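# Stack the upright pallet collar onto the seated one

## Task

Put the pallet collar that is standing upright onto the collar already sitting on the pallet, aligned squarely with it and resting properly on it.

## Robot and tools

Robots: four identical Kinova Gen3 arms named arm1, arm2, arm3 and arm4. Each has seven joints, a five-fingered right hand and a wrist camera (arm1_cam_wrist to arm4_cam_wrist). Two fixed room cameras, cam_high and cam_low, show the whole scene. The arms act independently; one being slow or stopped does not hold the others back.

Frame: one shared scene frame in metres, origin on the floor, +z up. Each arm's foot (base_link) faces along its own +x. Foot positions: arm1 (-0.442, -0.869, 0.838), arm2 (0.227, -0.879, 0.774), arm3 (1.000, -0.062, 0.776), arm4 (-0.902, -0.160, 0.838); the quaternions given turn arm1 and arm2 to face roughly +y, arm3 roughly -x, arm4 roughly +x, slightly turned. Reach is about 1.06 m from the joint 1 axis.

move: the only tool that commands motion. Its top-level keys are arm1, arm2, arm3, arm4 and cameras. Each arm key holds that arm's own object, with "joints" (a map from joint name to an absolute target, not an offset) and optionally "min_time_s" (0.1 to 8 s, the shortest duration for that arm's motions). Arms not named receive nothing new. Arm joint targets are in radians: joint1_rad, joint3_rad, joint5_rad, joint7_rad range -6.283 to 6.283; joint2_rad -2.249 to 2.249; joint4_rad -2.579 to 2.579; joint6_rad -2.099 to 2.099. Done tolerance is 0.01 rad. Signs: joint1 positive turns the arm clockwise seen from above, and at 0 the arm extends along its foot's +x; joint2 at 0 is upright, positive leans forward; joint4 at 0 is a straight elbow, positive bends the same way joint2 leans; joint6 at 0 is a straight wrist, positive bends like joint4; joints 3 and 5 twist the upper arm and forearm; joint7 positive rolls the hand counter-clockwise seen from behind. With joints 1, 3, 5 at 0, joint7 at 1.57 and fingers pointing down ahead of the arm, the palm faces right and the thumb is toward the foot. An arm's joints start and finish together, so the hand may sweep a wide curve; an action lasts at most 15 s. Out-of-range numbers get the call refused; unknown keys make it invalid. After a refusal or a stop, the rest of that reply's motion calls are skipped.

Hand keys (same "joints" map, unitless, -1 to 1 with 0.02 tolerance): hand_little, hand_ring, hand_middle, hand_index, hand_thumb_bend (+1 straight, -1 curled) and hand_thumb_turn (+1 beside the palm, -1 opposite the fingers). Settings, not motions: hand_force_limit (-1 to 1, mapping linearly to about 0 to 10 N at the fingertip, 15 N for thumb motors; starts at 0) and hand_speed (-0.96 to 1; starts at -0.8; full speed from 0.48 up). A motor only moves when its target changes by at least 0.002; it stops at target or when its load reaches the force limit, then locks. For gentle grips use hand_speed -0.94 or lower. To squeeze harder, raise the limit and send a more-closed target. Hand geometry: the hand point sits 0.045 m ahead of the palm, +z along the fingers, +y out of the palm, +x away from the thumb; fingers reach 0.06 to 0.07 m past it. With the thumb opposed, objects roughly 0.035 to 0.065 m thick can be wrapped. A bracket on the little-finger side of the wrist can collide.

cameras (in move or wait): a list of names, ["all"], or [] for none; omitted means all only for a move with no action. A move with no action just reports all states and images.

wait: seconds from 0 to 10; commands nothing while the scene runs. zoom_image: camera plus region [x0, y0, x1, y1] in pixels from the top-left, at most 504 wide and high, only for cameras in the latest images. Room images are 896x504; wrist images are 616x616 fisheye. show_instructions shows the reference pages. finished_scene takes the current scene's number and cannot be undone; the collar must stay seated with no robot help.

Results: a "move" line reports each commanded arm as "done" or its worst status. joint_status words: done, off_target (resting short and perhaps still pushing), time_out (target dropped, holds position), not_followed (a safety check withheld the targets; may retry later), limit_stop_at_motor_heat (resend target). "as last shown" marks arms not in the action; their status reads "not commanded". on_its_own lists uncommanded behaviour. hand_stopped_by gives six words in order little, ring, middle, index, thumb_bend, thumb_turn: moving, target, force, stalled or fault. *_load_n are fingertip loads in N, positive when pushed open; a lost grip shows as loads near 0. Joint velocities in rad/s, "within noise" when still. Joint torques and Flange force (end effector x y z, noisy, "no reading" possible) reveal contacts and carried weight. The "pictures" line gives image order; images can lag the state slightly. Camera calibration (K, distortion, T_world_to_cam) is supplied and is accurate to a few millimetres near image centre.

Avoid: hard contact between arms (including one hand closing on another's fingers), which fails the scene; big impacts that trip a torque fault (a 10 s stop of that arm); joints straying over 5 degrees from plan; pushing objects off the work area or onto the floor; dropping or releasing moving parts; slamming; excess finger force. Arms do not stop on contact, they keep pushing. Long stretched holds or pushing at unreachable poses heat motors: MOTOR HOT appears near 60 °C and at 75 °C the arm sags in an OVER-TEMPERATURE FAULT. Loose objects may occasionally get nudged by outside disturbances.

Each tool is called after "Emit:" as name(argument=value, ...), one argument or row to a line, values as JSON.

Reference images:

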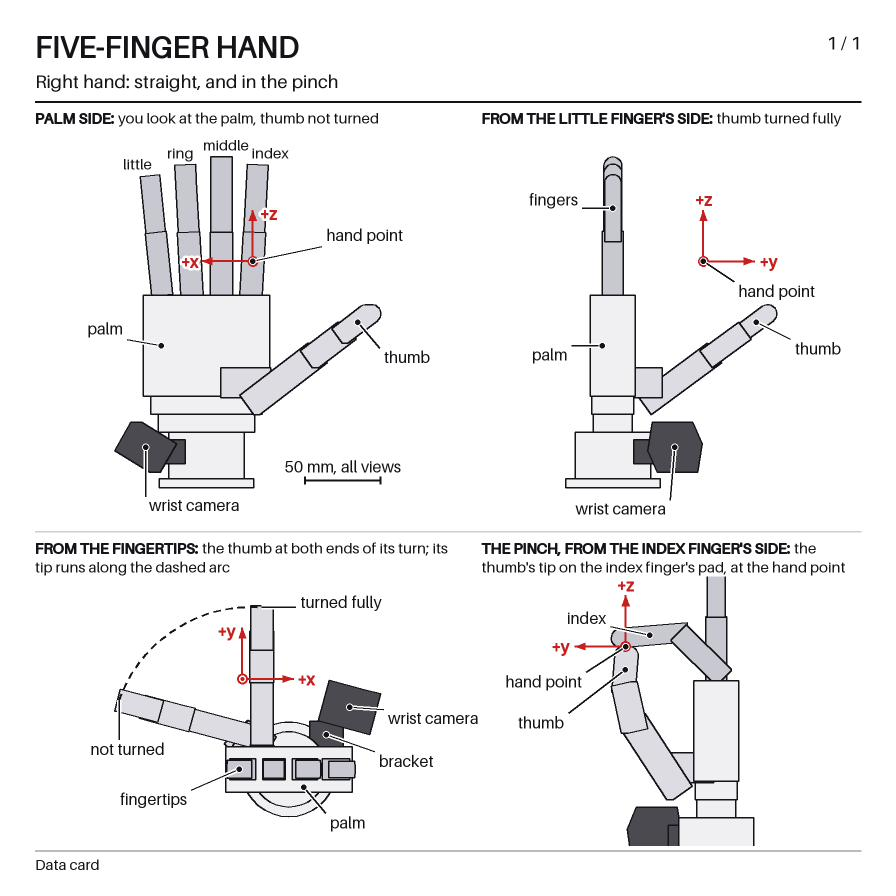

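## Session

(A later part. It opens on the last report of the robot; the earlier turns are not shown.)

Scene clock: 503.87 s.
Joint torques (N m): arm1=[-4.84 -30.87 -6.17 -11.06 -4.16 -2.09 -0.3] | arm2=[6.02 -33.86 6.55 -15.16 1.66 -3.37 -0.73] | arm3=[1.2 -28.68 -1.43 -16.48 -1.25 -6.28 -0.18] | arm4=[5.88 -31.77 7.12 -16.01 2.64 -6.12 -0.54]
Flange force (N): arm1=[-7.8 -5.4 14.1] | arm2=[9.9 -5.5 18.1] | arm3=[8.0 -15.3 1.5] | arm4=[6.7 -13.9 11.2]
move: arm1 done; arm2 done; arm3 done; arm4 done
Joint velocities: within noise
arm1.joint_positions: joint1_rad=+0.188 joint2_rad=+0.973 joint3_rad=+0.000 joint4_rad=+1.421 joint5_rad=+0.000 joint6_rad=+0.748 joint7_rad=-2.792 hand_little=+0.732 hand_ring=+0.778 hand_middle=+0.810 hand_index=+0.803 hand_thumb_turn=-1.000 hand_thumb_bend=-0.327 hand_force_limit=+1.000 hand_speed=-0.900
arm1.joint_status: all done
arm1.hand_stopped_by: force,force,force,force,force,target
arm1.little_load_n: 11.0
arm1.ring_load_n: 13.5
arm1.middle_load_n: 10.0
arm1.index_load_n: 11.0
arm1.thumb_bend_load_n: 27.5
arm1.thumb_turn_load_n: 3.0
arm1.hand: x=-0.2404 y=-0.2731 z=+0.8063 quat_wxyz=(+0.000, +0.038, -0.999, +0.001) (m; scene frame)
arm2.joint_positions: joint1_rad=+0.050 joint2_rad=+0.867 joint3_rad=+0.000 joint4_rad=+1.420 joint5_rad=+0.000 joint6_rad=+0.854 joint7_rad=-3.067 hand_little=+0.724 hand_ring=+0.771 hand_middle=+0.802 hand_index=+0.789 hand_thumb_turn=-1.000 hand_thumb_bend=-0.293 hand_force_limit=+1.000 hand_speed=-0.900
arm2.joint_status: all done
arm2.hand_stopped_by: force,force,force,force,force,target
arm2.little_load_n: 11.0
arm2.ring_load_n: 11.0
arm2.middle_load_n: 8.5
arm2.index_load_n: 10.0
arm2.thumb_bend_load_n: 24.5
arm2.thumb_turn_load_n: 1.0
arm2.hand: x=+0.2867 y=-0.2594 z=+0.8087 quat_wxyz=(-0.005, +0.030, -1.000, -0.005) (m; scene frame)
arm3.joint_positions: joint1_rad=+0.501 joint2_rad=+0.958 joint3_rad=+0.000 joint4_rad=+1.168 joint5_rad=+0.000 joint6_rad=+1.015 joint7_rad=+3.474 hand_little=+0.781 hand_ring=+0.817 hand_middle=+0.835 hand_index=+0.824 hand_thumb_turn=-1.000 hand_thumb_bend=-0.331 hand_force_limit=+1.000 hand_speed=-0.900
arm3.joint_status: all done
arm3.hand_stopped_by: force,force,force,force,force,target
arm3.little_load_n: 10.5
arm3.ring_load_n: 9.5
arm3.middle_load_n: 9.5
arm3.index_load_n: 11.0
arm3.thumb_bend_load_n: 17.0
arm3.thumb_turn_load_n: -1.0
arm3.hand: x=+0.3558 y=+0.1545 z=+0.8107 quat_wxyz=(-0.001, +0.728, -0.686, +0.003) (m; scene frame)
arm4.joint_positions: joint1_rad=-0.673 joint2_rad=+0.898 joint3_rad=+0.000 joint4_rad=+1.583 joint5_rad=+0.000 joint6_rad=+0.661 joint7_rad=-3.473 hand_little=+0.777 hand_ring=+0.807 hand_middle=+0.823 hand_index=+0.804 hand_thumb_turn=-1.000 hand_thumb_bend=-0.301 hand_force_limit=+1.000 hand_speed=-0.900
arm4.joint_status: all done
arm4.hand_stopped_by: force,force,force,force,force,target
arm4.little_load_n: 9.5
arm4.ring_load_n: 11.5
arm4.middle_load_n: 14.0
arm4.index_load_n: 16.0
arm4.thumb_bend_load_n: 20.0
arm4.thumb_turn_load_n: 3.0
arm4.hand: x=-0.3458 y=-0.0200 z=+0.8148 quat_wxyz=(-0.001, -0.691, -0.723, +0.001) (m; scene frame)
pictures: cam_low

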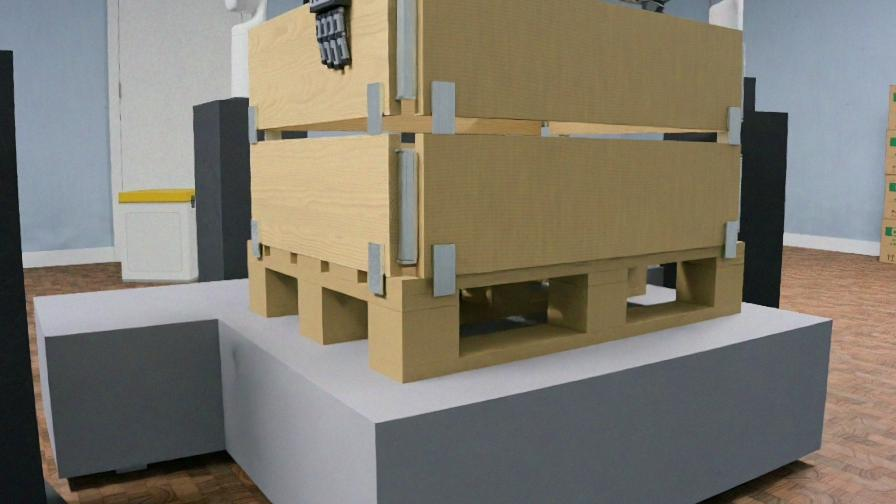

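Emit:
move(
  cameras=["all"],
)

Emit:
zoom_image(
  camera="cam_high",
  region=[330, 310, 370, 350],
)

Emit:
zoom_image(
  camera="cam_high",
  region=[530, 320, 570, 360],
)

Emit:
zoom_image(
  camera="cam_low",
  region=[365, 110, 405, 150],
)

Emit:
zoom_image(
  camera="cam_low",
  region=[425, 110, 465, 150],
)

Emit:
zoom_image(
  camera="arm4_cam_wrist",
  region=[520, 230, 600, 310],
)

Emit:
zoom_image(
  camera="arm1_cam_wrist",
  region=[340, 400, 420, 480],
)

Scene clock: 505.73 s.
Joint torques (N m): arm1=[-4.84 -30.87 -6.19 -11.05 -4.16 -2.11 -0.28] | arm2=[5.99 -33.87 6.53 -15.26 1.65 -3.37 -0.76] | arm3=[1.32 -28.66 -1.41 -16.48 -1.34 -6.38 -0.13] | arm4=[5.83 -31.86 7.17 -16.01 2.65 -6.09 -0.56]
Flange force (N): arm1=[-7.8 -5.4 14.1] | arm2=[9.8 -5.9 18.1] | arm3=[8.1 -15.0 1.3] | arm4=[6.6 -13.8 11.5]
Joint velocities: within noise
arm1.joint_positions: joint1_rad=+0.188 joint2_rad=+0.973 joint3_rad=+0.000 joint4_rad=+1.421 joint5_rad=+0.000 joint6_rad=+0.748 joint7_rad=-2.792 hand_little=+0.732 hand_ring=+0.778 hand_middle=+0.810 hand_index=+0.803 hand_thumb_turn=-1.000 hand_thumb_bend=-0.327 hand_force_limit=+1.000 hand_speed=-0.900
arm1.joint_status: all done
arm1.hand_stopped_by: force,force,force,force,force,target
arm1.little_load_n: 11.0
arm1.ring_load_n: 13.0
arm1.middle_load_n: 10.0
arm1.index_load_n: 11.0
arm1.thumb_bend_load_n: 27.5
arm1.thumb_turn_load_n: 3.0
arm1.hand: x=-0.2404 y=-0.2731 z=+0.8063 quat_wxyz=(+0.000, +0.038, -0.999, +0.001) (m; scene frame)
arm2.joint_positions: joint1_rad=+0.050 joint2_rad=+0.867 joint3_rad=+0.000 joint4_rad=+1.420 joint5_rad=+0.000 joint6_rad=+0.854 joint7_rad=-3.067 hand_little=+0.724 hand_ring=+0.771 hand_middle=+0.802 hand_index=+0.789 hand_thumb_turn=-1.000 hand_thumb_bend=-0.293 hand_force_limit=+1.000 hand_speed=-0.900
arm2.joint_status: all done
arm2.hand_stopped_by: force,force,force,force,force,target
arm2.little_load_n: 11.0
arm2.ring_load_n: 10.5
arm2.middle_load_n: 8.5
arm2.index_load_n: 10.0
arm2.thumb_bend_load_n: 24.5
arm2.thumb_turn_load_n: 1.0
arm2.hand: x=+0.2867 y=-0.2594 z=+0.8087 quat_wxyz=(-0.005, +0.030, -1.000, -0.005) (m; scene frame)
arm3.joint_positions: joint1_rad=+0.501 joint2_rad=+0.958 joint3_rad=+0.000 joint4_rad=+1.168 joint5_rad=+0.000 joint6_rad=+1.015 joint7_rad=+3.474 hand_little=+0.781 hand_ring=+0.817 hand_middle=+0.835 hand_index=+0.824 hand_thumb_turn=-1.000 hand_thumb_bend=-0.331 hand_force_limit=+1.000 hand_speed=-0.900
arm3.joint_status: all done
arm3.hand_stopped_by: force,force,force,force,force,target
arm3.little_load_n: 10.5
arm3.ring_load_n: 9.5
arm3.middle_load_n: 9.5
arm3.index_load_n: 11.0
arm3.thumb_bend_load_n: 17.5
arm3.thumb_turn_load_n: -1.0
arm3.hand: x=+0.3558 y=+0.1545 z=+0.8107 quat_wxyz=(-0.001, +0.728, -0.686, +0.003) (m; scene frame)
arm4.joint_positions: joint1_rad=-0.673 joint2_rad=+0.898 joint3_rad=+0.000 joint4_rad=+1.583 joint5_rad=+0.000 joint6_rad=+0.661 joint7_rad=-3.473 hand_little=+0.777 hand_ring=+0.807 hand_middle=+0.823 hand_index=+0.804 hand_thumb_turn=-1.000 hand_thumb_bend=-0.301 hand_force_limit=+1.000 hand_speed=-0.900
arm4.joint_status: all done
arm4.hand_stopped_by: force,force,force,force,force,target
arm4.little_load_n: 9.5
arm4.ring_load_n: 12.0
arm4.middle_load_n: 13.5
arm4.index_load_n: 15.5
arm4.thumb_bend_load_n: 20.0
arm4.thumb_turn_load_n: 2.5
arm4.hand: x=-0.3458 y=-0.0200 z=+0.8148 quat_wxyz=(-0.001, -0.691, -0.723, +0.001) (m; scene frame)
pictures: arm1_cam_wrist, arm2_cam_wrist, arm3_cam_wrist, arm4_cam_wrist, cam_high, cam_low
camera_calibration:
arm1_cam_wrist: T_world_to_cam=[[-0.287881, 0.957596, 0.0115651, 0.183631], [0.834764, 0.244999, 0.493097, -0.128912], [0.469354, 0.151607, -0.869898, 0.972107], [0, 0, 0, 1]] pos_world=[-0.295787, -0.29164, 0.907076]
arm2_cam_wrist: T_world_to_cam=[[-0.283547, 0.958706, -0.0219872, 0.359313], [0.827898, 0.256301, 0.498893, -0.564749], [0.483927, 0.123257, -0.866385, 0.704847], [0, 0, 0, 1]] pos_world=[0.228343, -0.286607, 0.900318]
arm3_cam_wrist: T_world_to_cam=[[-0.942861, -0.329285, -0.0508319, 0.431091], [-0.304983, 0.791523, 0.529601, -0.446394], [-0.134155, 0.514843, -0.846723, 0.768328], [0, 0, 0, 1]] pos_world=[0.373391, 0.0997145, 0.908885]
arm4_cam_wrist: T_world_to_cam=[[0.941151, 0.33745, 0.01904, 0.321407], [0.280509, -0.811283, 0.512967, -0.339999], [0.188548, -0.477438, -0.858197, 0.869187], [0, 0, 0, 1]] pos_world=[-0.371003, 0.0306879, 0.914222]

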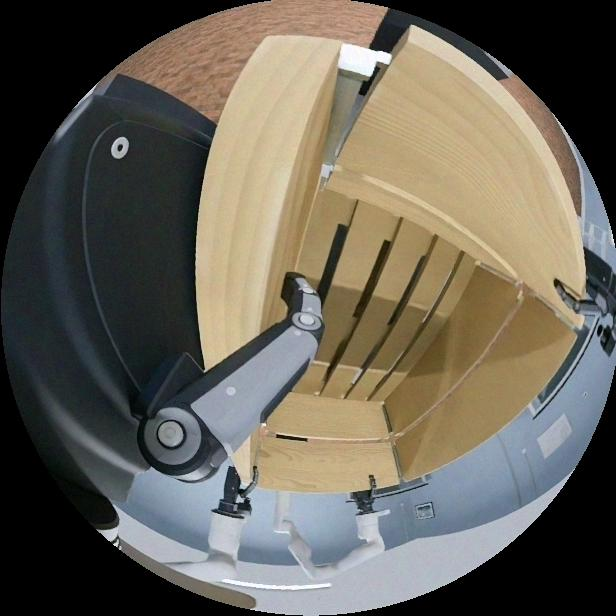

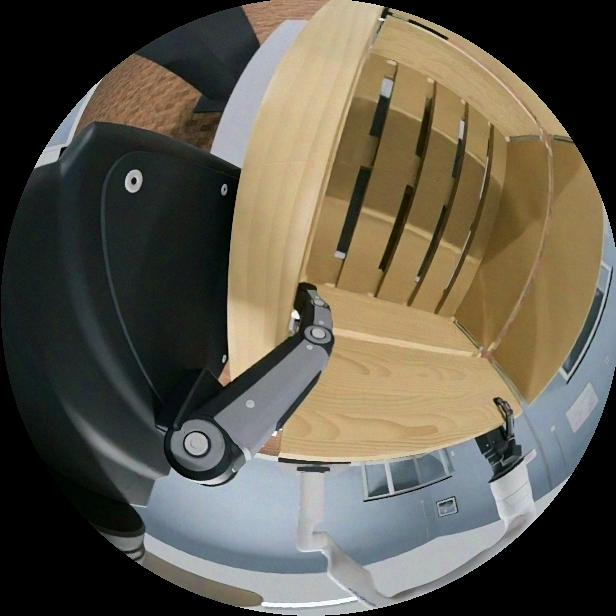

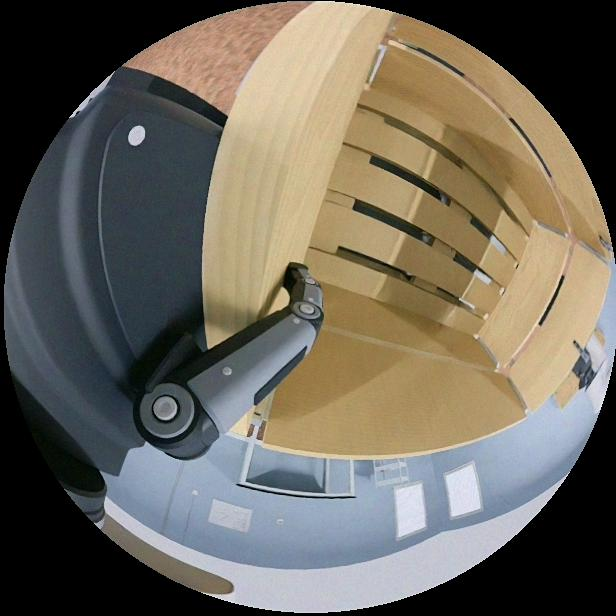

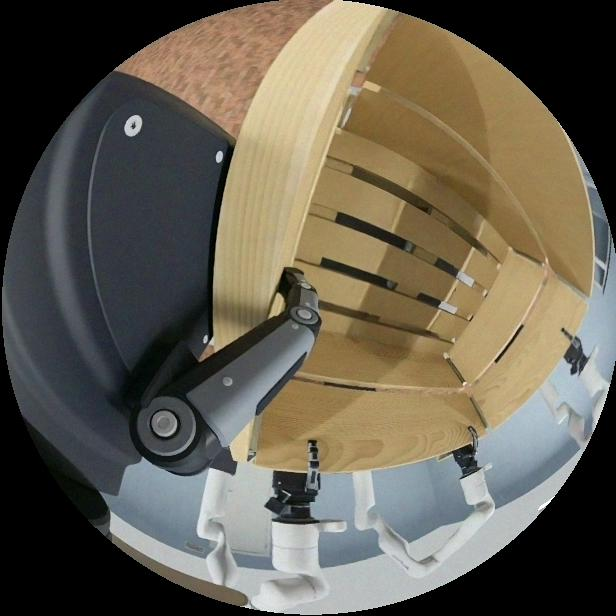

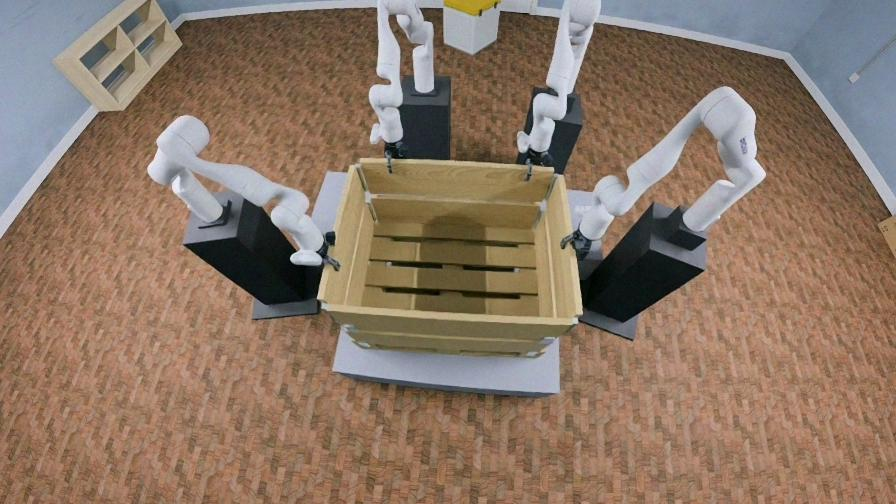

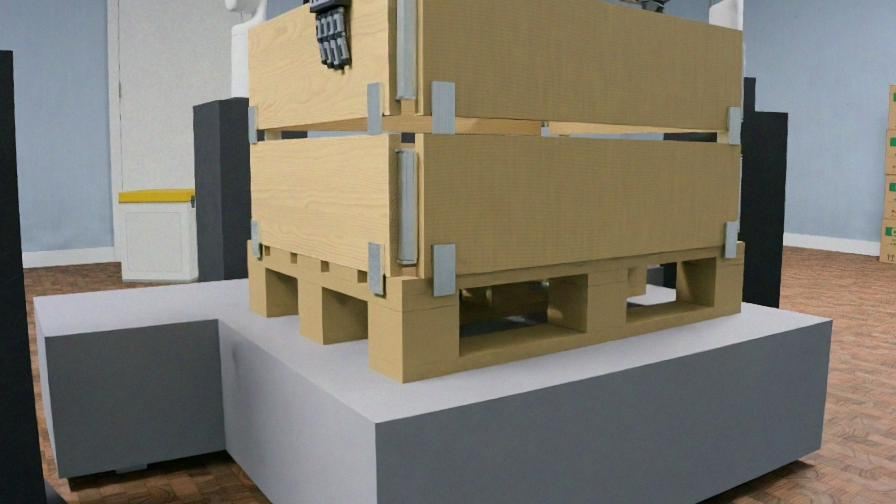

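Scaled by 12.600 from the camera's 896x504 image, which has a finer 1280x720 frame.

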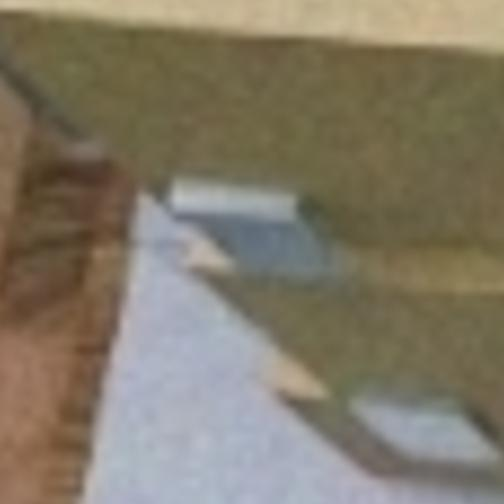

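Scaled by 12.600 from the camera's 896x504 image, which has a finer 1280x720 frame.

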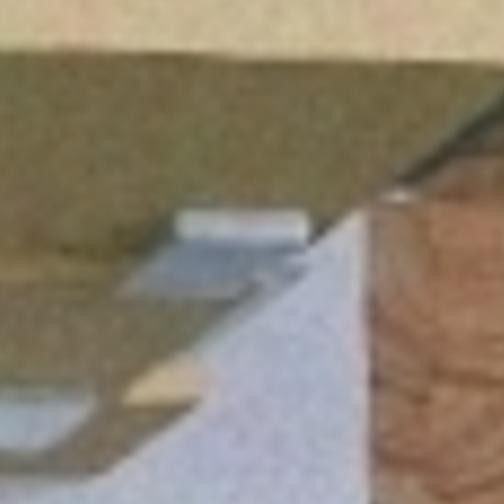

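Scaled by 12.600 from the camera's 896x504 image, which has a finer 1280x720 frame.

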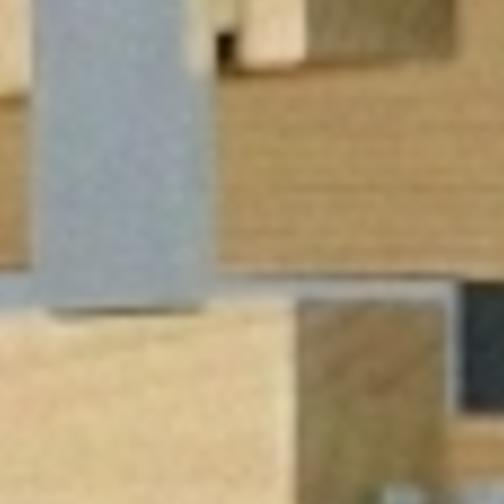

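Scaled by 12.600 from the camera's 896x504 image, which has a finer 1280x720 frame.

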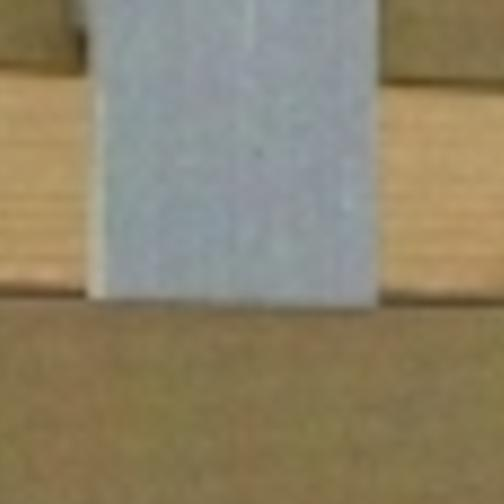

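Scaled by 6.300 from the camera's 616x616 image, which has a finer 880x880 frame.

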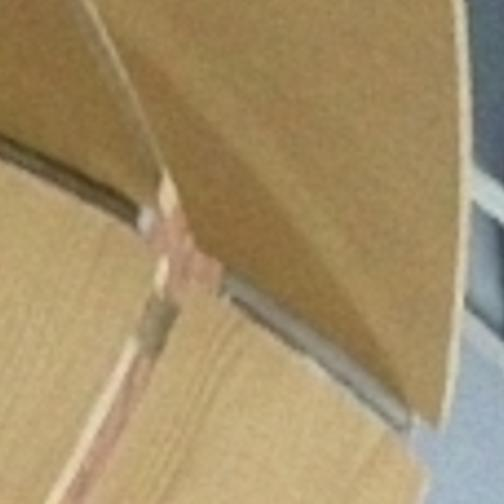

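Scaled by 6.300 from the camera's 616x616 image, which has a finer 880x880 frame.

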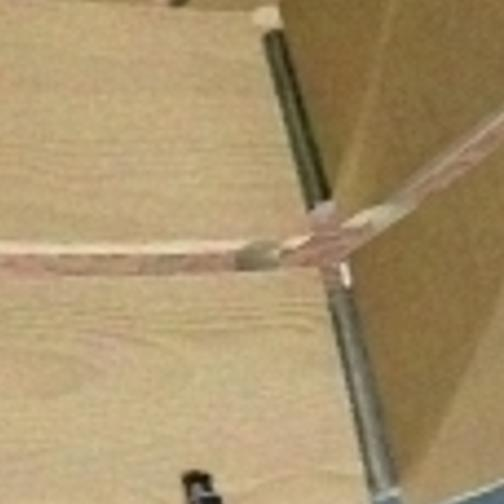

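Emit:
move(
  cameras=["cam_low","cam_high"],
)

Emit:
zoom_image(
  camera="cam_low",
  region=[360, 90, 460, 150],
)

Emit:
zoom_image(
  camera="cam_low",
  region=[700, 100, 760, 160],
)

Emit:
zoom_image(
  camera="cam_low",
  region=[230, 100, 290, 160],
)

Scene clock: 508.83 s.
Joint torques (N m): arm1=[-4.81 -30.87 -6.17 -11.05 -4.19 -2.11 -0.3] | arm2=[6 -33.93 6.49 -15.23 1.65 -3.35 -0.72] | arm3=[1.28 -28.69 -1.42 -16.48 -1.29 -6.35 -0.13] | arm4=[5.83 -31.81 7.13 -16.02 2.65 -6.1 -0.53]
Flange force (N): arm1=[-7.8 -5.3 14.1] | arm2=[9.9 -5.7 18.3] | arm3=[8.1 -15.0 1.4] | arm4=[6.6 -13.9 11.4]
Joint velocities: within noise
arm1.joint_positions: joint1_rad=+0.188 joint2_rad=+0.973 joint3_rad=+0.000 joint4_rad=+1.421 joint5_rad=+0.000 joint6_rad=+0.748 joint7_rad=-2.792 hand_little=+0.732 hand_ring=+0.778 hand_middle=+0.810 hand_index=+0.803 hand_thumb_turn=-1.000 hand_thumb_bend=-0.327 hand_force_limit=+1.000 hand_speed=-0.900
arm1.joint_status: all done
arm1.hand_stopped_by: force,force,force,force,force,target
arm1.little_load_n: 11.0
arm1.ring_load_n: 13.0
arm1.middle_load_n: 10.5
arm1.index_load_n: 11.0
arm1.thumb_bend_load_n: 27.5
arm1.thumb_turn_load_n: 3.5
arm1.hand: x=-0.2404 y=-0.2731 z=+0.8063 quat_wxyz=(+0.000, +0.038, -0.999, +0.001) (m; scene frame)
arm2.joint_positions: joint1_rad=+0.050 joint2_rad=+0.867 joint3_rad=+0.000 joint4_rad=+1.420 joint5_rad=+0.000 joint6_rad=+0.854 joint7_rad=-3.067 hand_little=+0.724 hand_ring=+0.771 hand_middle=+0.802 hand_index=+0.789 hand_thumb_turn=-1.000 hand_thumb_bend=-0.293 hand_force_limit=+1.000 hand_speed=-0.900
arm2.joint_status: all done
arm2.hand_stopped_by: force,force,force,force,force,target
arm2.little_load_n: 11.0
arm2.ring_load_n: 10.5
arm2.middle_load_n: 8.5
arm2.index_load_n: 10.0
arm2.thumb_bend_load_n: 24.5
arm2.thumb_turn_load_n: 1.0
arm2.hand: x=+0.2867 y=-0.2594 z=+0.8087 quat_wxyz=(-0.005, +0.030, -1.000, -0.005) (m; scene frame)
arm3.joint_positions: joint1_rad=+0.501 joint2_rad=+0.958 joint3_rad=+0.000 joint4_rad=+1.168 joint5_rad=+0.000 joint6_rad=+1.015 joint7_rad=+3.474 hand_little=+0.781 hand_ring=+0.817 hand_middle=+0.835 hand_index=+0.824 hand_thumb_turn=-1.000 hand_thumb_bend=-0.331 hand_force_limit=+1.000 hand_speed=-0.900
arm3.joint_status: all done
arm3.hand_stopped_by: force,force,force,force,force,target
arm3.little_load_n: 10.5
arm3.ring_load_n: 9.5
arm3.middle_load_n: 9.5
arm3.index_load_n: 11.0
arm3.thumb_bend_load_n: 17.0
arm3.thumb_turn_load_n: -1.5
arm3.hand: x=+0.3558 y=+0.1545 z=+0.8107 quat_wxyz=(-0.001, +0.728, -0.686, +0.003) (m; scene frame)
arm4.joint_positions: joint1_rad=-0.673 joint2_rad=+0.898 joint3_rad=+0.000 joint4_rad=+1.583 joint5_rad=+0.000 joint6_rad=+0.661 joint7_rad=-3.473 hand_little=+0.777 hand_ring=+0.807 hand_middle=+0.823 hand_index=+0.804 hand_thumb_turn=-1.000 hand_thumb_bend=-0.301 hand_force_limit=+1.000 hand_speed=-0.900
arm4.joint_status: all done
arm4.hand_stopped_by: force,force,force,force,force,target
arm4.little_load_n: 9.5
arm4.ring_load_n: 11.5
arm4.middle_load_n: 13.5
arm4.index_load_n: 15.5
arm4.thumb_bend_load_n: 20.0
arm4.thumb_turn_load_n: 3.0
arm4.hand: x=-0.3458 y=-0.0200 z=+0.8148 quat_wxyz=(-0.001, -0.691, -0.723, +0.001) (m; scene frame)
pictures: cam_high, cam_low

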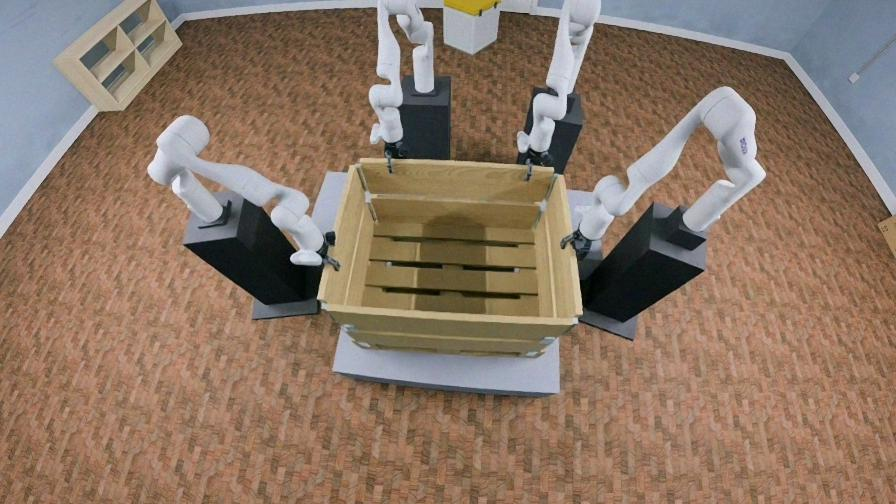

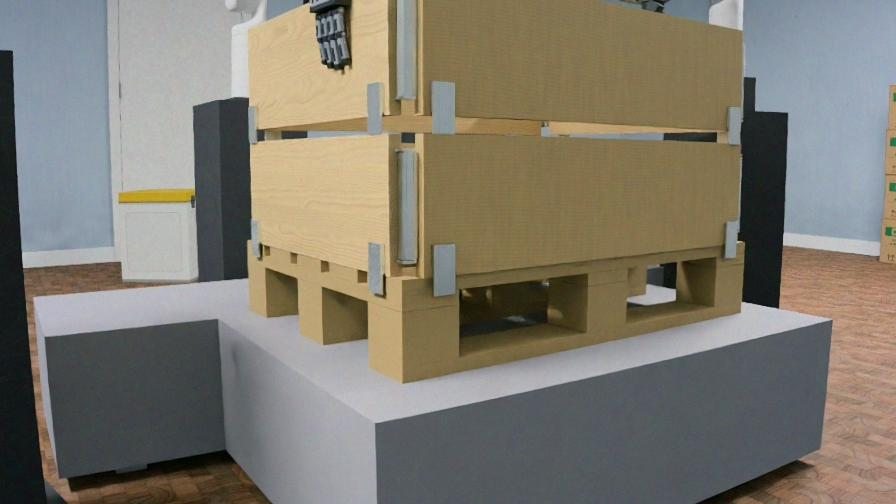

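Scaled by 5.040 from the camera's 896x504 image, which has a finer 1280x720 frame.

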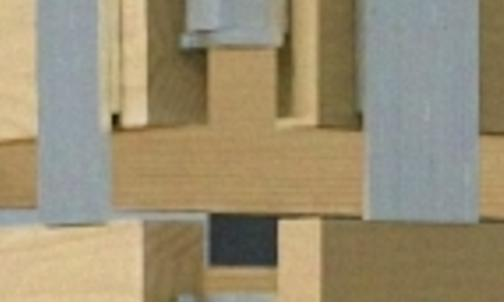

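Scaled by 8.400 from the camera's 896x504 image, which has a finer 1280x720 frame.

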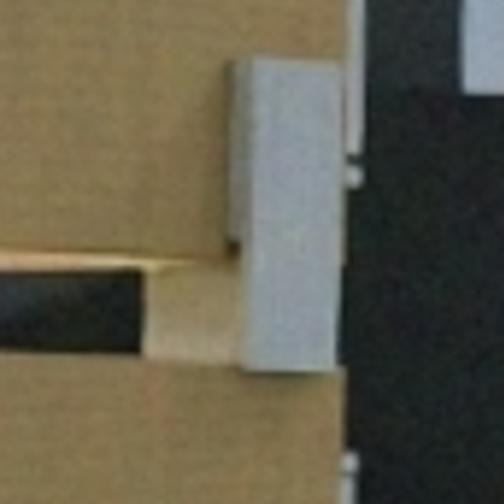

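Scaled by 8.400 from the camera's 896x504 image, which has a finer 1280x720 frame.

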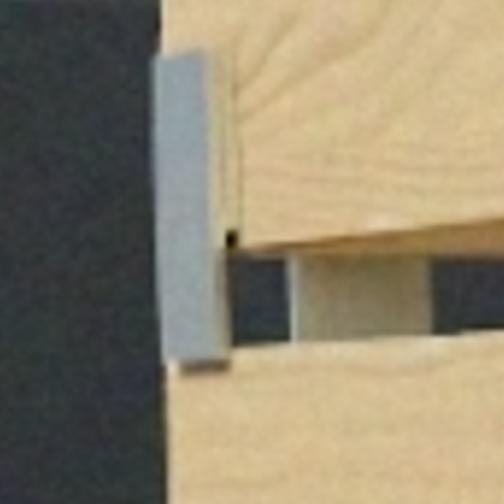

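Emit:
zoom_image(
  camera="cam_low",
  region=[425, 115, 465, 145],
)

Emit:
zoom_image(
  camera="cam_low",
  region=[360, 115, 400, 145],
)

Scaled by 12.600 from the camera's 896x504 image, which has a finer 1280x720 frame.

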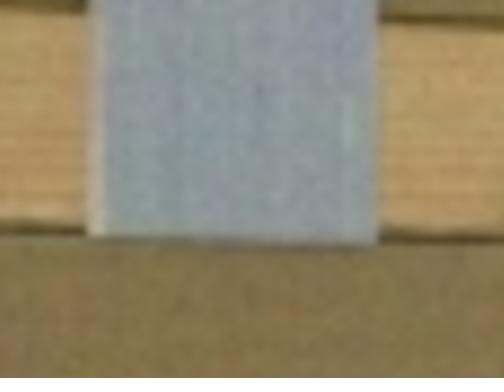

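Scaled by 12.600 from the camera's 896x504 image, which has a finer 1280x720 frame.

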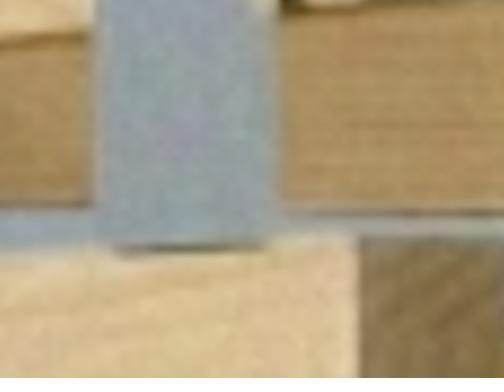

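Emit:
move(
  arm1={"joints":{"joint1_rad":0.1877,"joint2_rad":0.9671,"joint4_rad":1.4170,"joint6_rad":0.7574,"joint7_rad":-2.7925},"min_time_s":1.5},
  arm2={"joints":{"joint1_rad":0.0495,"joint2_rad":0.8631,"joint4_rad":1.4139,"joint6_rad":0.8646,"joint7_rad":-3.0673},"min_time_s":1.5},
  arm3={"joints":{"joint1_rad":0.5035,"joint2_rad":0.9519,"joint4_rad":1.1672,"joint6_rad":1.0225,"joint7_rad":3.4771},"min_time_s":1.5},
  arm4={"joints":{"joint1_rad":-0.6749,"joint2_rad":0.8894,"joint4_rad":1.5843,"joint6_rad":0.6679,"joint7_rad":-3.4754},"min_time_s":1.5},
  cameras=["cam_low"],
)

Emit:
zoom_image(
  camera="cam_low",
  region=[360, 90, 460, 150],
)

Emit:
move(
  arm1={"joints":{"joint1_rad":0.1877,"joint2_rad":0.9777,"joint4_rad":1.4174,"joint6_rad":0.7465,"joint7_rad":-2.7925},"min_time_s":2},
  arm2={"joints":{"joint1_rad":0.0495,"joint2_rad":0.8725,"joint4_rad":1.4169,"joint6_rad":0.8521,"joint7_rad":-3.0673},"min_time_s":2},
  arm3={"joints":{"joint1_rad":0.5035,"joint2_rad":0.9600,"joint4_rad":1.1711,"joint6_rad":1.0105,"joint7_rad":3.4771},"min_time_s":2},
  arm4={"joints":{"joint1_rad":-0.6749,"joint2_rad":0.9006,"joint4_rad":1.5850,"joint6_rad":0.6560,"joint7_rad":-3.4754},"min_time_s":2},
  cameras=["cam_low"],
)

Emit:
zoom_image(
  camera="cam_low",
  region=[360, 90, 460, 150],
)

Emit:
zoom_image(
  camera="cam_low",
  region=[700, 100, 760, 160],
)

Emit:
zoom_image(
  camera="cam_low",
  region=[230, 100, 290, 160],
)

Scene clock: 519.40 s.
Joint torques (N m): arm1=[-3.89 -28.32 -5.12 -11.19 -3.81 -3.11 -0.41] | arm2=[5.93 -34.33 6.45 -14.42 1.62 -2.63 -0.8] | arm3=[2.08 -36.48 -0.04 -15.94 -0.24 -2.96 -0.05] | arm4=[4.67 -31.67 5.46 -10.59 1.97 -2.43 -0.53]
Flange force (N): arm1=[-5.7 -6.5 7.8] | arm2=[9.2 -3.0 19.9] | arm3=[5.6 -4.7 18.5] | arm4=[8.0 -1.2 17.9]
move: arm1 done; arm2 done; arm3 done; arm4 done
Joint velocities: within noise
arm1.joint_positions: joint1_rad=+0.188 joint2_rad=+0.967 joint3_rad=+0.000 joint4_rad=+1.417 joint5_rad=+0.000 joint6_rad=+0.757 joint7_rad=-2.792 hand_little=+0.732 hand_ring=+0.778 hand_middle=+0.810 hand_index=+0.803 hand_thumb_turn=-1.000 hand_thumb_bend=-0.327 hand_force_limit=+1.000 hand_speed=-0.900
arm1.joint_status: all done
arm1.hand_stopped_by: force,force,force,force,force,target
arm1.little_load_n: 11.0
arm1.ring_load_n: 14.0
arm1.middle_load_n: 10.5
arm1.index_load_n: 11.5
arm1.thumb_bend_load_n: 27.5
arm1.thumb_turn_load_n: 3.5
arm1.hand: x=-0.2404 y=-0.2720 z=+0.8104 quat_wxyz=(+0.000, +0.038, -0.999, +0.001) (m; scene frame)
arm2.joint_positions: joint1_rad=+0.049 joint2_rad=+0.863 joint3_rad=+0.000 joint4_rad=+1.414 joint5_rad=+0.000 joint6_rad=+0.865 joint7_rad=-3.067 hand_little=+0.724 hand_ring=+0.771 hand_middle=+0.802 hand_index=+0.789 hand_thumb_turn=-1.000 hand_thumb_bend=-0.293 hand_force_limit=+1.000 hand_speed=-0.900
arm2.joint_status: all done
arm2.hand_stopped_by: force,force,force,force,force,target
arm2.little_load_n: 11.0
arm2.ring_load_n: 10.5
arm2.middle_load_n: 9.0
arm2.index_load_n: 10.5
arm2.thumb_bend_load_n: 25.0
arm2.thumb_turn_load_n: 2.0
arm2.hand: x=+0.2866 y=-0.2585 z=+0.8126 quat_wxyz=(-0.005, +0.030, -1.000, -0.005) (m; scene frame)
arm3.joint_positions: joint1_rad=+0.503 joint2_rad=+0.952 joint3_rad=+0.000 joint4_rad=+1.167 joint5_rad=+0.000 joint6_rad=+1.023 joint7_rad=+3.477 hand_little=+0.781 hand_ring=+0.817 hand_middle=+0.835 hand_index=+0.824 hand_thumb_turn=-1.000 hand_thumb_bend=-0.331 hand_force_limit=+1.000 hand_speed=-0.900
arm3.joint_status: all done
arm3.hand_stopped_by: force,force,force,force,force,target
arm3.little_load_n: 8.0
arm3.ring_load_n: 7.0
arm3.middle_load_n: 7.0
arm3.index_load_n: 8.5
arm3.thumb_bend_load_n: 19.0
arm3.thumb_turn_load_n: 1.5
arm3.hand: x=+0.3567 y=+0.1560 z=+0.8147 quat_wxyz=(-0.001, +0.727, -0.686, +0.003) (m; scene frame)
arm4.joint_positions: joint1_rad=-0.675 joint2_rad=+0.889 joint3_rad=+0.000 joint4_rad=+1.584 joint5_rad=+0.000 joint6_rad=+0.668 joint7_rad=-3.475 hand_little=+0.777 hand_ring=+0.807 hand_middle=+0.823 hand_index=+0.804 hand_thumb_turn=-1.000 hand_thumb_bend=-0.301 hand_force_limit=+1.000 hand_speed=-0.900
arm4.joint_status: all done
arm4.hand_stopped_by: force,force,force,force,force,target
arm4.little_load_n: 6.5
arm4.ring_load_n: 9.5
arm4.middle_load_n: 11.5
arm4.index_load_n: 13.5
arm4.thumb_bend_load_n: 23.5
arm4.thumb_turn_load_n: 3.0
arm4.hand: x=-0.3465 y=-0.0190 z=+0.8188 quat_wxyz=(-0.001, -0.691, -0.723, +0.001) (m; scene frame)
pictures: cam_low

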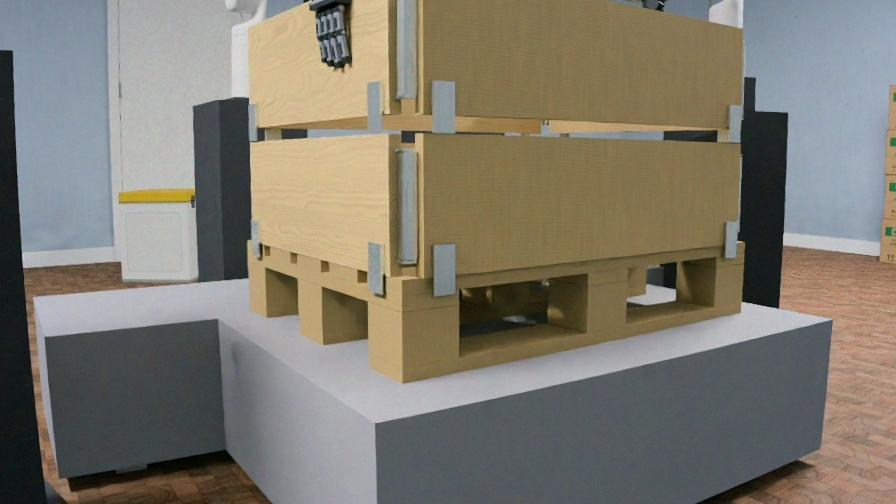

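Scaled by 5.040 from the camera's 896x504 image, which has a finer 1280x720 frame.

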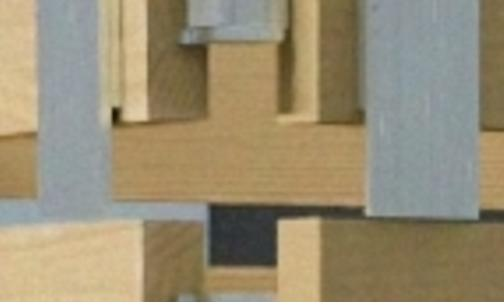

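Scene clock: 521.70 s.
Joint torques (N m): arm1=[-4.32 -30.8 -5.56 -11.24 -3.88 -2.29 -0.33] | arm2=[6.53 -35.82 6.99 -14.74 1.88 -2.41 -0.79] | arm3=[3.21 -19.06 0.55 -12.82 -0.02 -6.85 -0.24] | arm4=[5.29 -30.78 6.34 -14.22 2.29 -5.11 -0.58]
Flange force (N): arm1=[-6.8 -5.6 13.6] | arm2=[10.3 -2.7 22.8] | arm3=[11.4 -15.3 -15.1] | arm4=[6.4 -10.8 11.2]
move: arm1 done; arm2 done; arm3 done; arm4 done
Joint velocities: within noise
arm1.joint_positions: joint1_rad=+0.188 joint2_rad=+0.978 joint3_rad=+0.000 joint4_rad=+1.417 joint5_rad=+0.000 joint6_rad=+0.747 joint7_rad=-2.793 hand_little=+0.732 hand_ring=+0.778 hand_middle=+0.810 hand_index=+0.803 hand_thumb_turn=-1.000 hand_thumb_bend=-0.327 hand_force_limit=+1.000 hand_speed=-0.900
arm1.joint_status: all done
arm1.hand_stopped_by: force,force,force,force,force,target
arm1.little_load_n: 11.0
arm1.ring_load_n: 13.0
arm1.middle_load_n: 10.0
arm1.index_load_n: 10.5
arm1.thumb_bend_load_n: 27.5
arm1.thumb_turn_load_n: 3.0
arm1.hand: x=-0.2405 y=-0.2721 z=+0.8043 quat_wxyz=(+0.000, +0.038, -0.999, +0.001) (m; scene frame)
arm2.joint_positions: joint1_rad=+0.049 joint2_rad=+0.872 joint3_rad=+0.000 joint4_rad=+1.417 joint5_rad=+0.000 joint6_rad=+0.852 joint7_rad=-3.067 hand_little=+0.724 hand_ring=+0.771 hand_middle=+0.802 hand_index=+0.789 hand_thumb_turn=-1.000 hand_thumb_bend=-0.293 hand_force_limit=+1.000 hand_speed=-0.900
arm2.joint_status: all done
arm2.hand_stopped_by: force,force,force,force,force,target
arm2.little_load_n: 11.0
arm2.ring_load_n: 10.0
arm2.middle_load_n: 8.0
arm2.index_load_n: 10.0
arm2.thumb_bend_load_n: 25.0
arm2.thumb_turn_load_n: 1.0
arm2.hand: x=+0.2866 y=-0.2583 z=+0.8067 quat_wxyz=(-0.005, +0.030, -1.000, -0.005) (m; scene frame)
arm3.joint_positions: joint1_rad=+0.503 joint2_rad=+0.960 joint3_rad=+0.000 joint4_rad=+1.171 joint5_rad=+0.000 joint6_rad=+1.011 joint7_rad=+3.477 hand_little=+0.781 hand_ring=+0.817 hand_middle=+0.835 hand_index=+0.824 hand_thumb_turn=-1.000 hand_thumb_bend=-0.331 hand_force_limit=+1.000 hand_speed=-0.900
arm3.joint_status: all done
arm3.hand_stopped_by: force,force,force,force,force,target
arm3.little_load_n: 9.5
arm3.ring_load_n: 8.5
arm3.middle_load_n: 9.0
arm3.index_load_n: 10.5
arm3.thumb_bend_load_n: 19.5
arm3.thumb_turn_load_n: 0.0
arm3.hand: x=+0.3567 y=+0.1560 z=+0.8087 quat_wxyz=(-0.001, +0.728, -0.686, +0.003) (m; scene frame)
arm4.joint_positions: joint1_rad=-0.675 joint2_rad=+0.901 joint3_rad=+0.000 joint4_rad=+1.585 joint5_rad=+0.000 joint6_rad=+0.656 joint7_rad=-3.475 hand_little=+0.777 hand_ring=+0.807 hand_middle=+0.823 hand_index=+0.804 hand_thumb_turn=-1.000 hand_thumb_bend=-0.301 hand_force_limit=+1.000 hand_speed=-0.900
arm4.joint_status: all done
arm4.hand_stopped_by: force,force,force,force,force,target
arm4.little_load_n: 9.5
arm4.ring_load_n: 11.5
arm4.middle_load_n: 13.0
arm4.index_load_n: 14.5
arm4.thumb_bend_load_n: 21.5
arm4.thumb_turn_load_n: 3.0
arm4.hand: x=-0.3465 y=-0.0190 z=+0.8128 quat_wxyz=(-0.001, -0.691, -0.723, +0.001) (m; scene frame)
pictures: cam_low

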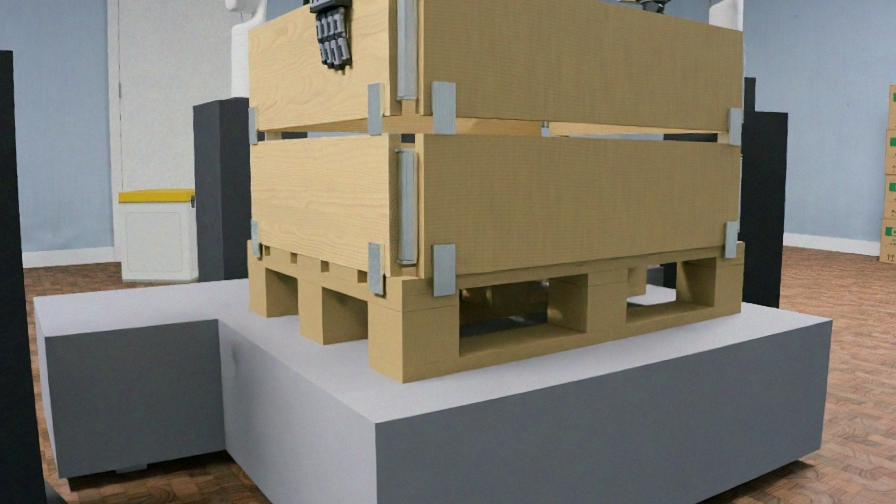

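Scaled by 5.040 from the camera's 896x504 image, which has a finer 1280x720 frame.

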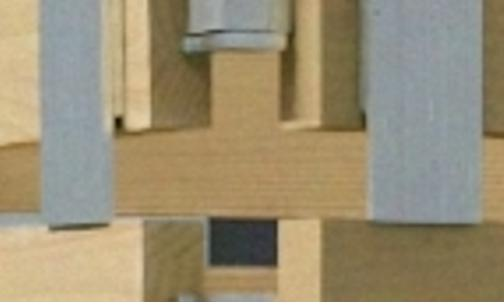

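Scaled by 8.400 from the camera's 896x504 image, which has a finer 1280x720 frame.

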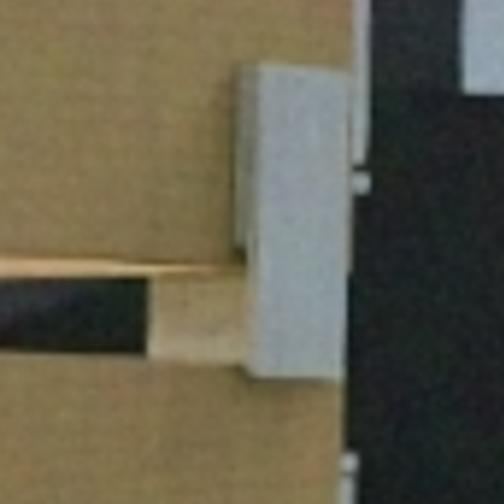

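Scaled by 8.400 from the camera's 896x504 image, which has a finer 1280x720 frame.

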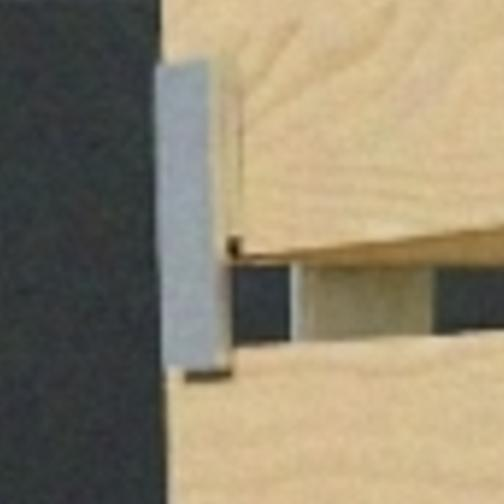

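Emit:
move(
  cameras=["cam_high"],
)

Emit:
zoom_image(
  camera="cam_high",
  region=[310, 295, 370, 355],
)

Emit:
zoom_image(
  camera="cam_high",
  region=[530, 295, 590, 355],
)

Scene clock: 523.17 s.
Joint torques (N m): arm1=[-4.33 -30.83 -5.57 -11.24 -3.88 -2.29 -0.36] | arm2=[6.55 -35.8 7.03 -14.76 1.86 -2.42 -0.82] | arm3=[3.15 -18.96 0.59 -12.71 -0.1 -6.79 -0.22] | arm4=[5.34 -30.8 6.36 -14.16 2.32 -5.1 -0.57]
Flange force (N): arm1=[-6.9 -5.6 13.6] | arm2=[10.3 -2.8 22.8] | arm3=[11.3 -15.2 -15.1] | arm4=[6.5 -10.6 11.2]
Joint velocities: within noise
arm1.joint_positions: joint1_rad=+0.188 joint2_rad=+0.978 joint3_rad=+0.000 joint4_rad=+1.417 joint5_rad=+0.000 joint6_rad=+0.747 joint7_rad=-2.793 hand_little=+0.732 hand_ring=+0.778 hand_middle=+0.810 hand_index=+0.803 hand_thumb_turn=-1.000 hand_thumb_bend=-0.327 hand_force_limit=+1.000 hand_speed=-0.900
arm1.joint_status: all done
arm1.hand_stopped_by: force,force,force,force,force,target
arm1.little_load_n: 11.0
arm1.ring_load_n: 13.0
arm1.middle_load_n: 10.0
arm1.index_load_n: 11.0
arm1.thumb_bend_load_n: 27.0
arm1.thumb_turn_load_n: 3.0
arm1.hand: x=-0.2405 y=-0.2721 z=+0.8043 quat_wxyz=(+0.000, +0.038, -0.999, +0.001) (m; scene frame)
arm2.joint_positions: joint1_rad=+0.049 joint2_rad=+0.872 joint3_rad=+0.000 joint4_rad=+1.417 joint5_rad=+0.000 joint6_rad=+0.852 joint7_rad=-3.067 hand_little=+0.724 hand_ring=+0.771 hand_middle=+0.802 hand_index=+0.789 hand_thumb_turn=-1.000 hand_thumb_bend=-0.293 hand_force_limit=+1.000 hand_speed=-0.900
arm2.joint_status: all done
arm2.hand_stopped_by: force,force,force,force,force,target
arm2.little_load_n: 11.0
arm2.ring_load_n: 10.0
arm2.middle_load_n: 8.0
arm2.index_load_n: 10.0
arm2.thumb_bend_load_n: 25.0
arm2.thumb_turn_load_n: 1.0
arm2.hand: x=+0.2866 y=-0.2583 z=+0.8067 quat_wxyz=(-0.005, +0.030, -1.000, -0.005) (m; scene frame)
arm3.joint_positions: joint1_rad=+0.503 joint2_rad=+0.960 joint3_rad=+0.000 joint4_rad=+1.171 joint5_rad=+0.000 joint6_rad=+1.011 joint7_rad=+3.477 hand_little=+0.781 hand_ring=+0.817 hand_middle=+0.835 hand_index=+0.824 hand_thumb_turn=-1.000 hand_thumb_bend=-0.331 hand_force_limit=+1.000 hand_speed=-0.900
arm3.joint_status: all done
arm3.hand_stopped_by: force,force,force,force,force,target
arm3.little_load_n: 9.5
arm3.ring_load_n: 8.5
arm3.middle_load_n: 9.0
arm3.index_load_n: 10.5
arm3.thumb_bend_load_n: 20.0
arm3.thumb_turn_load_n: 0.0
arm3.hand: x=+0.3567 y=+0.1560 z=+0.8087 quat_wxyz=(-0.001, +0.728, -0.686, +0.003) (m; scene frame)
arm4.joint_positions: joint1_rad=-0.675 joint2_rad=+0.901 joint3_rad=+0.000 joint4_rad=+1.585 joint5_rad=+0.000 joint6_rad=+0.656 joint7_rad=-3.475 hand_little=+0.777 hand_ring=+0.807 hand_middle=+0.823 hand_index=+0.804 hand_thumb_turn=-1.000 hand_thumb_bend=-0.301 hand_force_limit=+1.000 hand_speed=-0.900
arm4.joint_status: all done
arm4.hand_stopped_by: force,force,force,force,force,target
arm4.little_load_n: 9.0
arm4.ring_load_n: 11.5
arm4.middle_load_n: 13.0
arm4.index_load_n: 14.5
arm4.thumb_bend_load_n: 21.5
arm4.thumb_turn_load_n: 3.0
arm4.hand: x=-0.3465 y=-0.0190 z=+0.8128 quat_wxyz=(-0.001, -0.691, -0.723, +0.001) (m; scene frame)
pictures: cam_high

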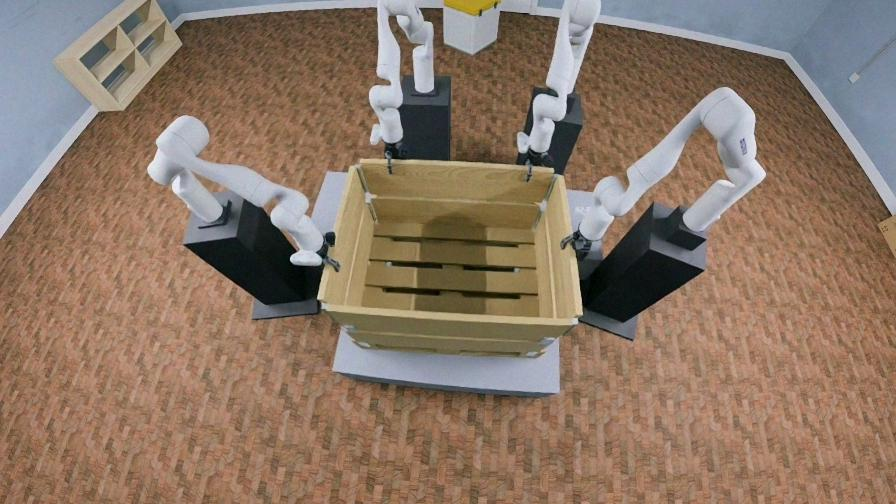

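Scaled by 8.400 from the camera's 896x504 image, which has a finer 1280x720 frame.

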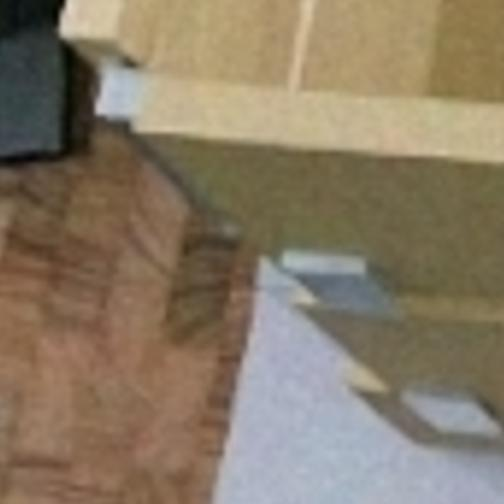

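Scaled by 8.400 from the camera's 896x504 image, which has a finer 1280x720 frame.

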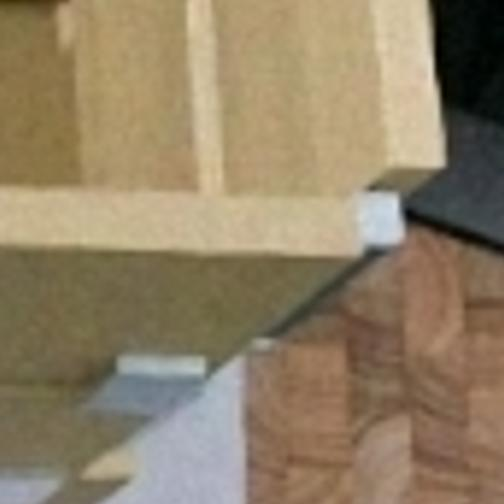

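Emit:
zoom_image(
  camera="cam_high",
  region=[340, 320, 375, 340],
)

Emit:
zoom_image(
  camera="cam_high",
  region=[525, 330, 560, 350],
)

Emit:
zoom_image(
  camera="cam_high",
  region=[375, 325, 445, 345],
)

Emit:
zoom_image(
  camera="cam_high",
  region=[455, 330, 525, 350],
)

Scaled by 14.400 from the camera's 896x504 image, which has a finer 1280x720 frame.

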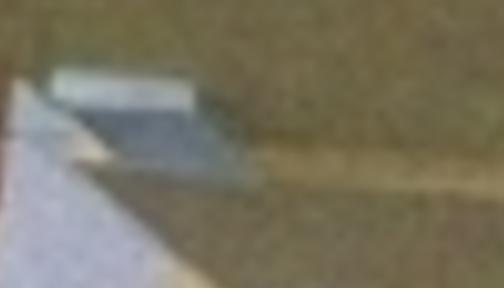

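Scaled by 14.400 from the camera's 896x504 image, which has a finer 1280x720 frame.

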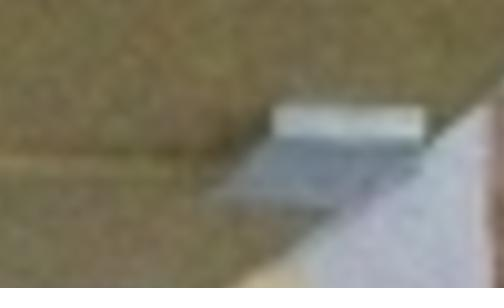

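Scaled by 7.200 from the camera's 896x504 image, which has a finer 1280x720 frame.

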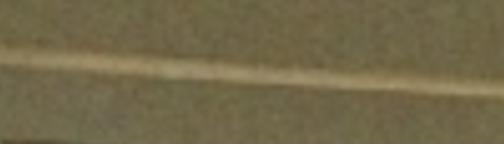

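Scaled by 7.200 from the camera's 896x504 image, which has a finer 1280x720 frame.

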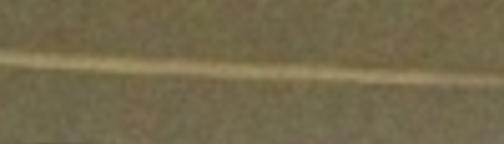

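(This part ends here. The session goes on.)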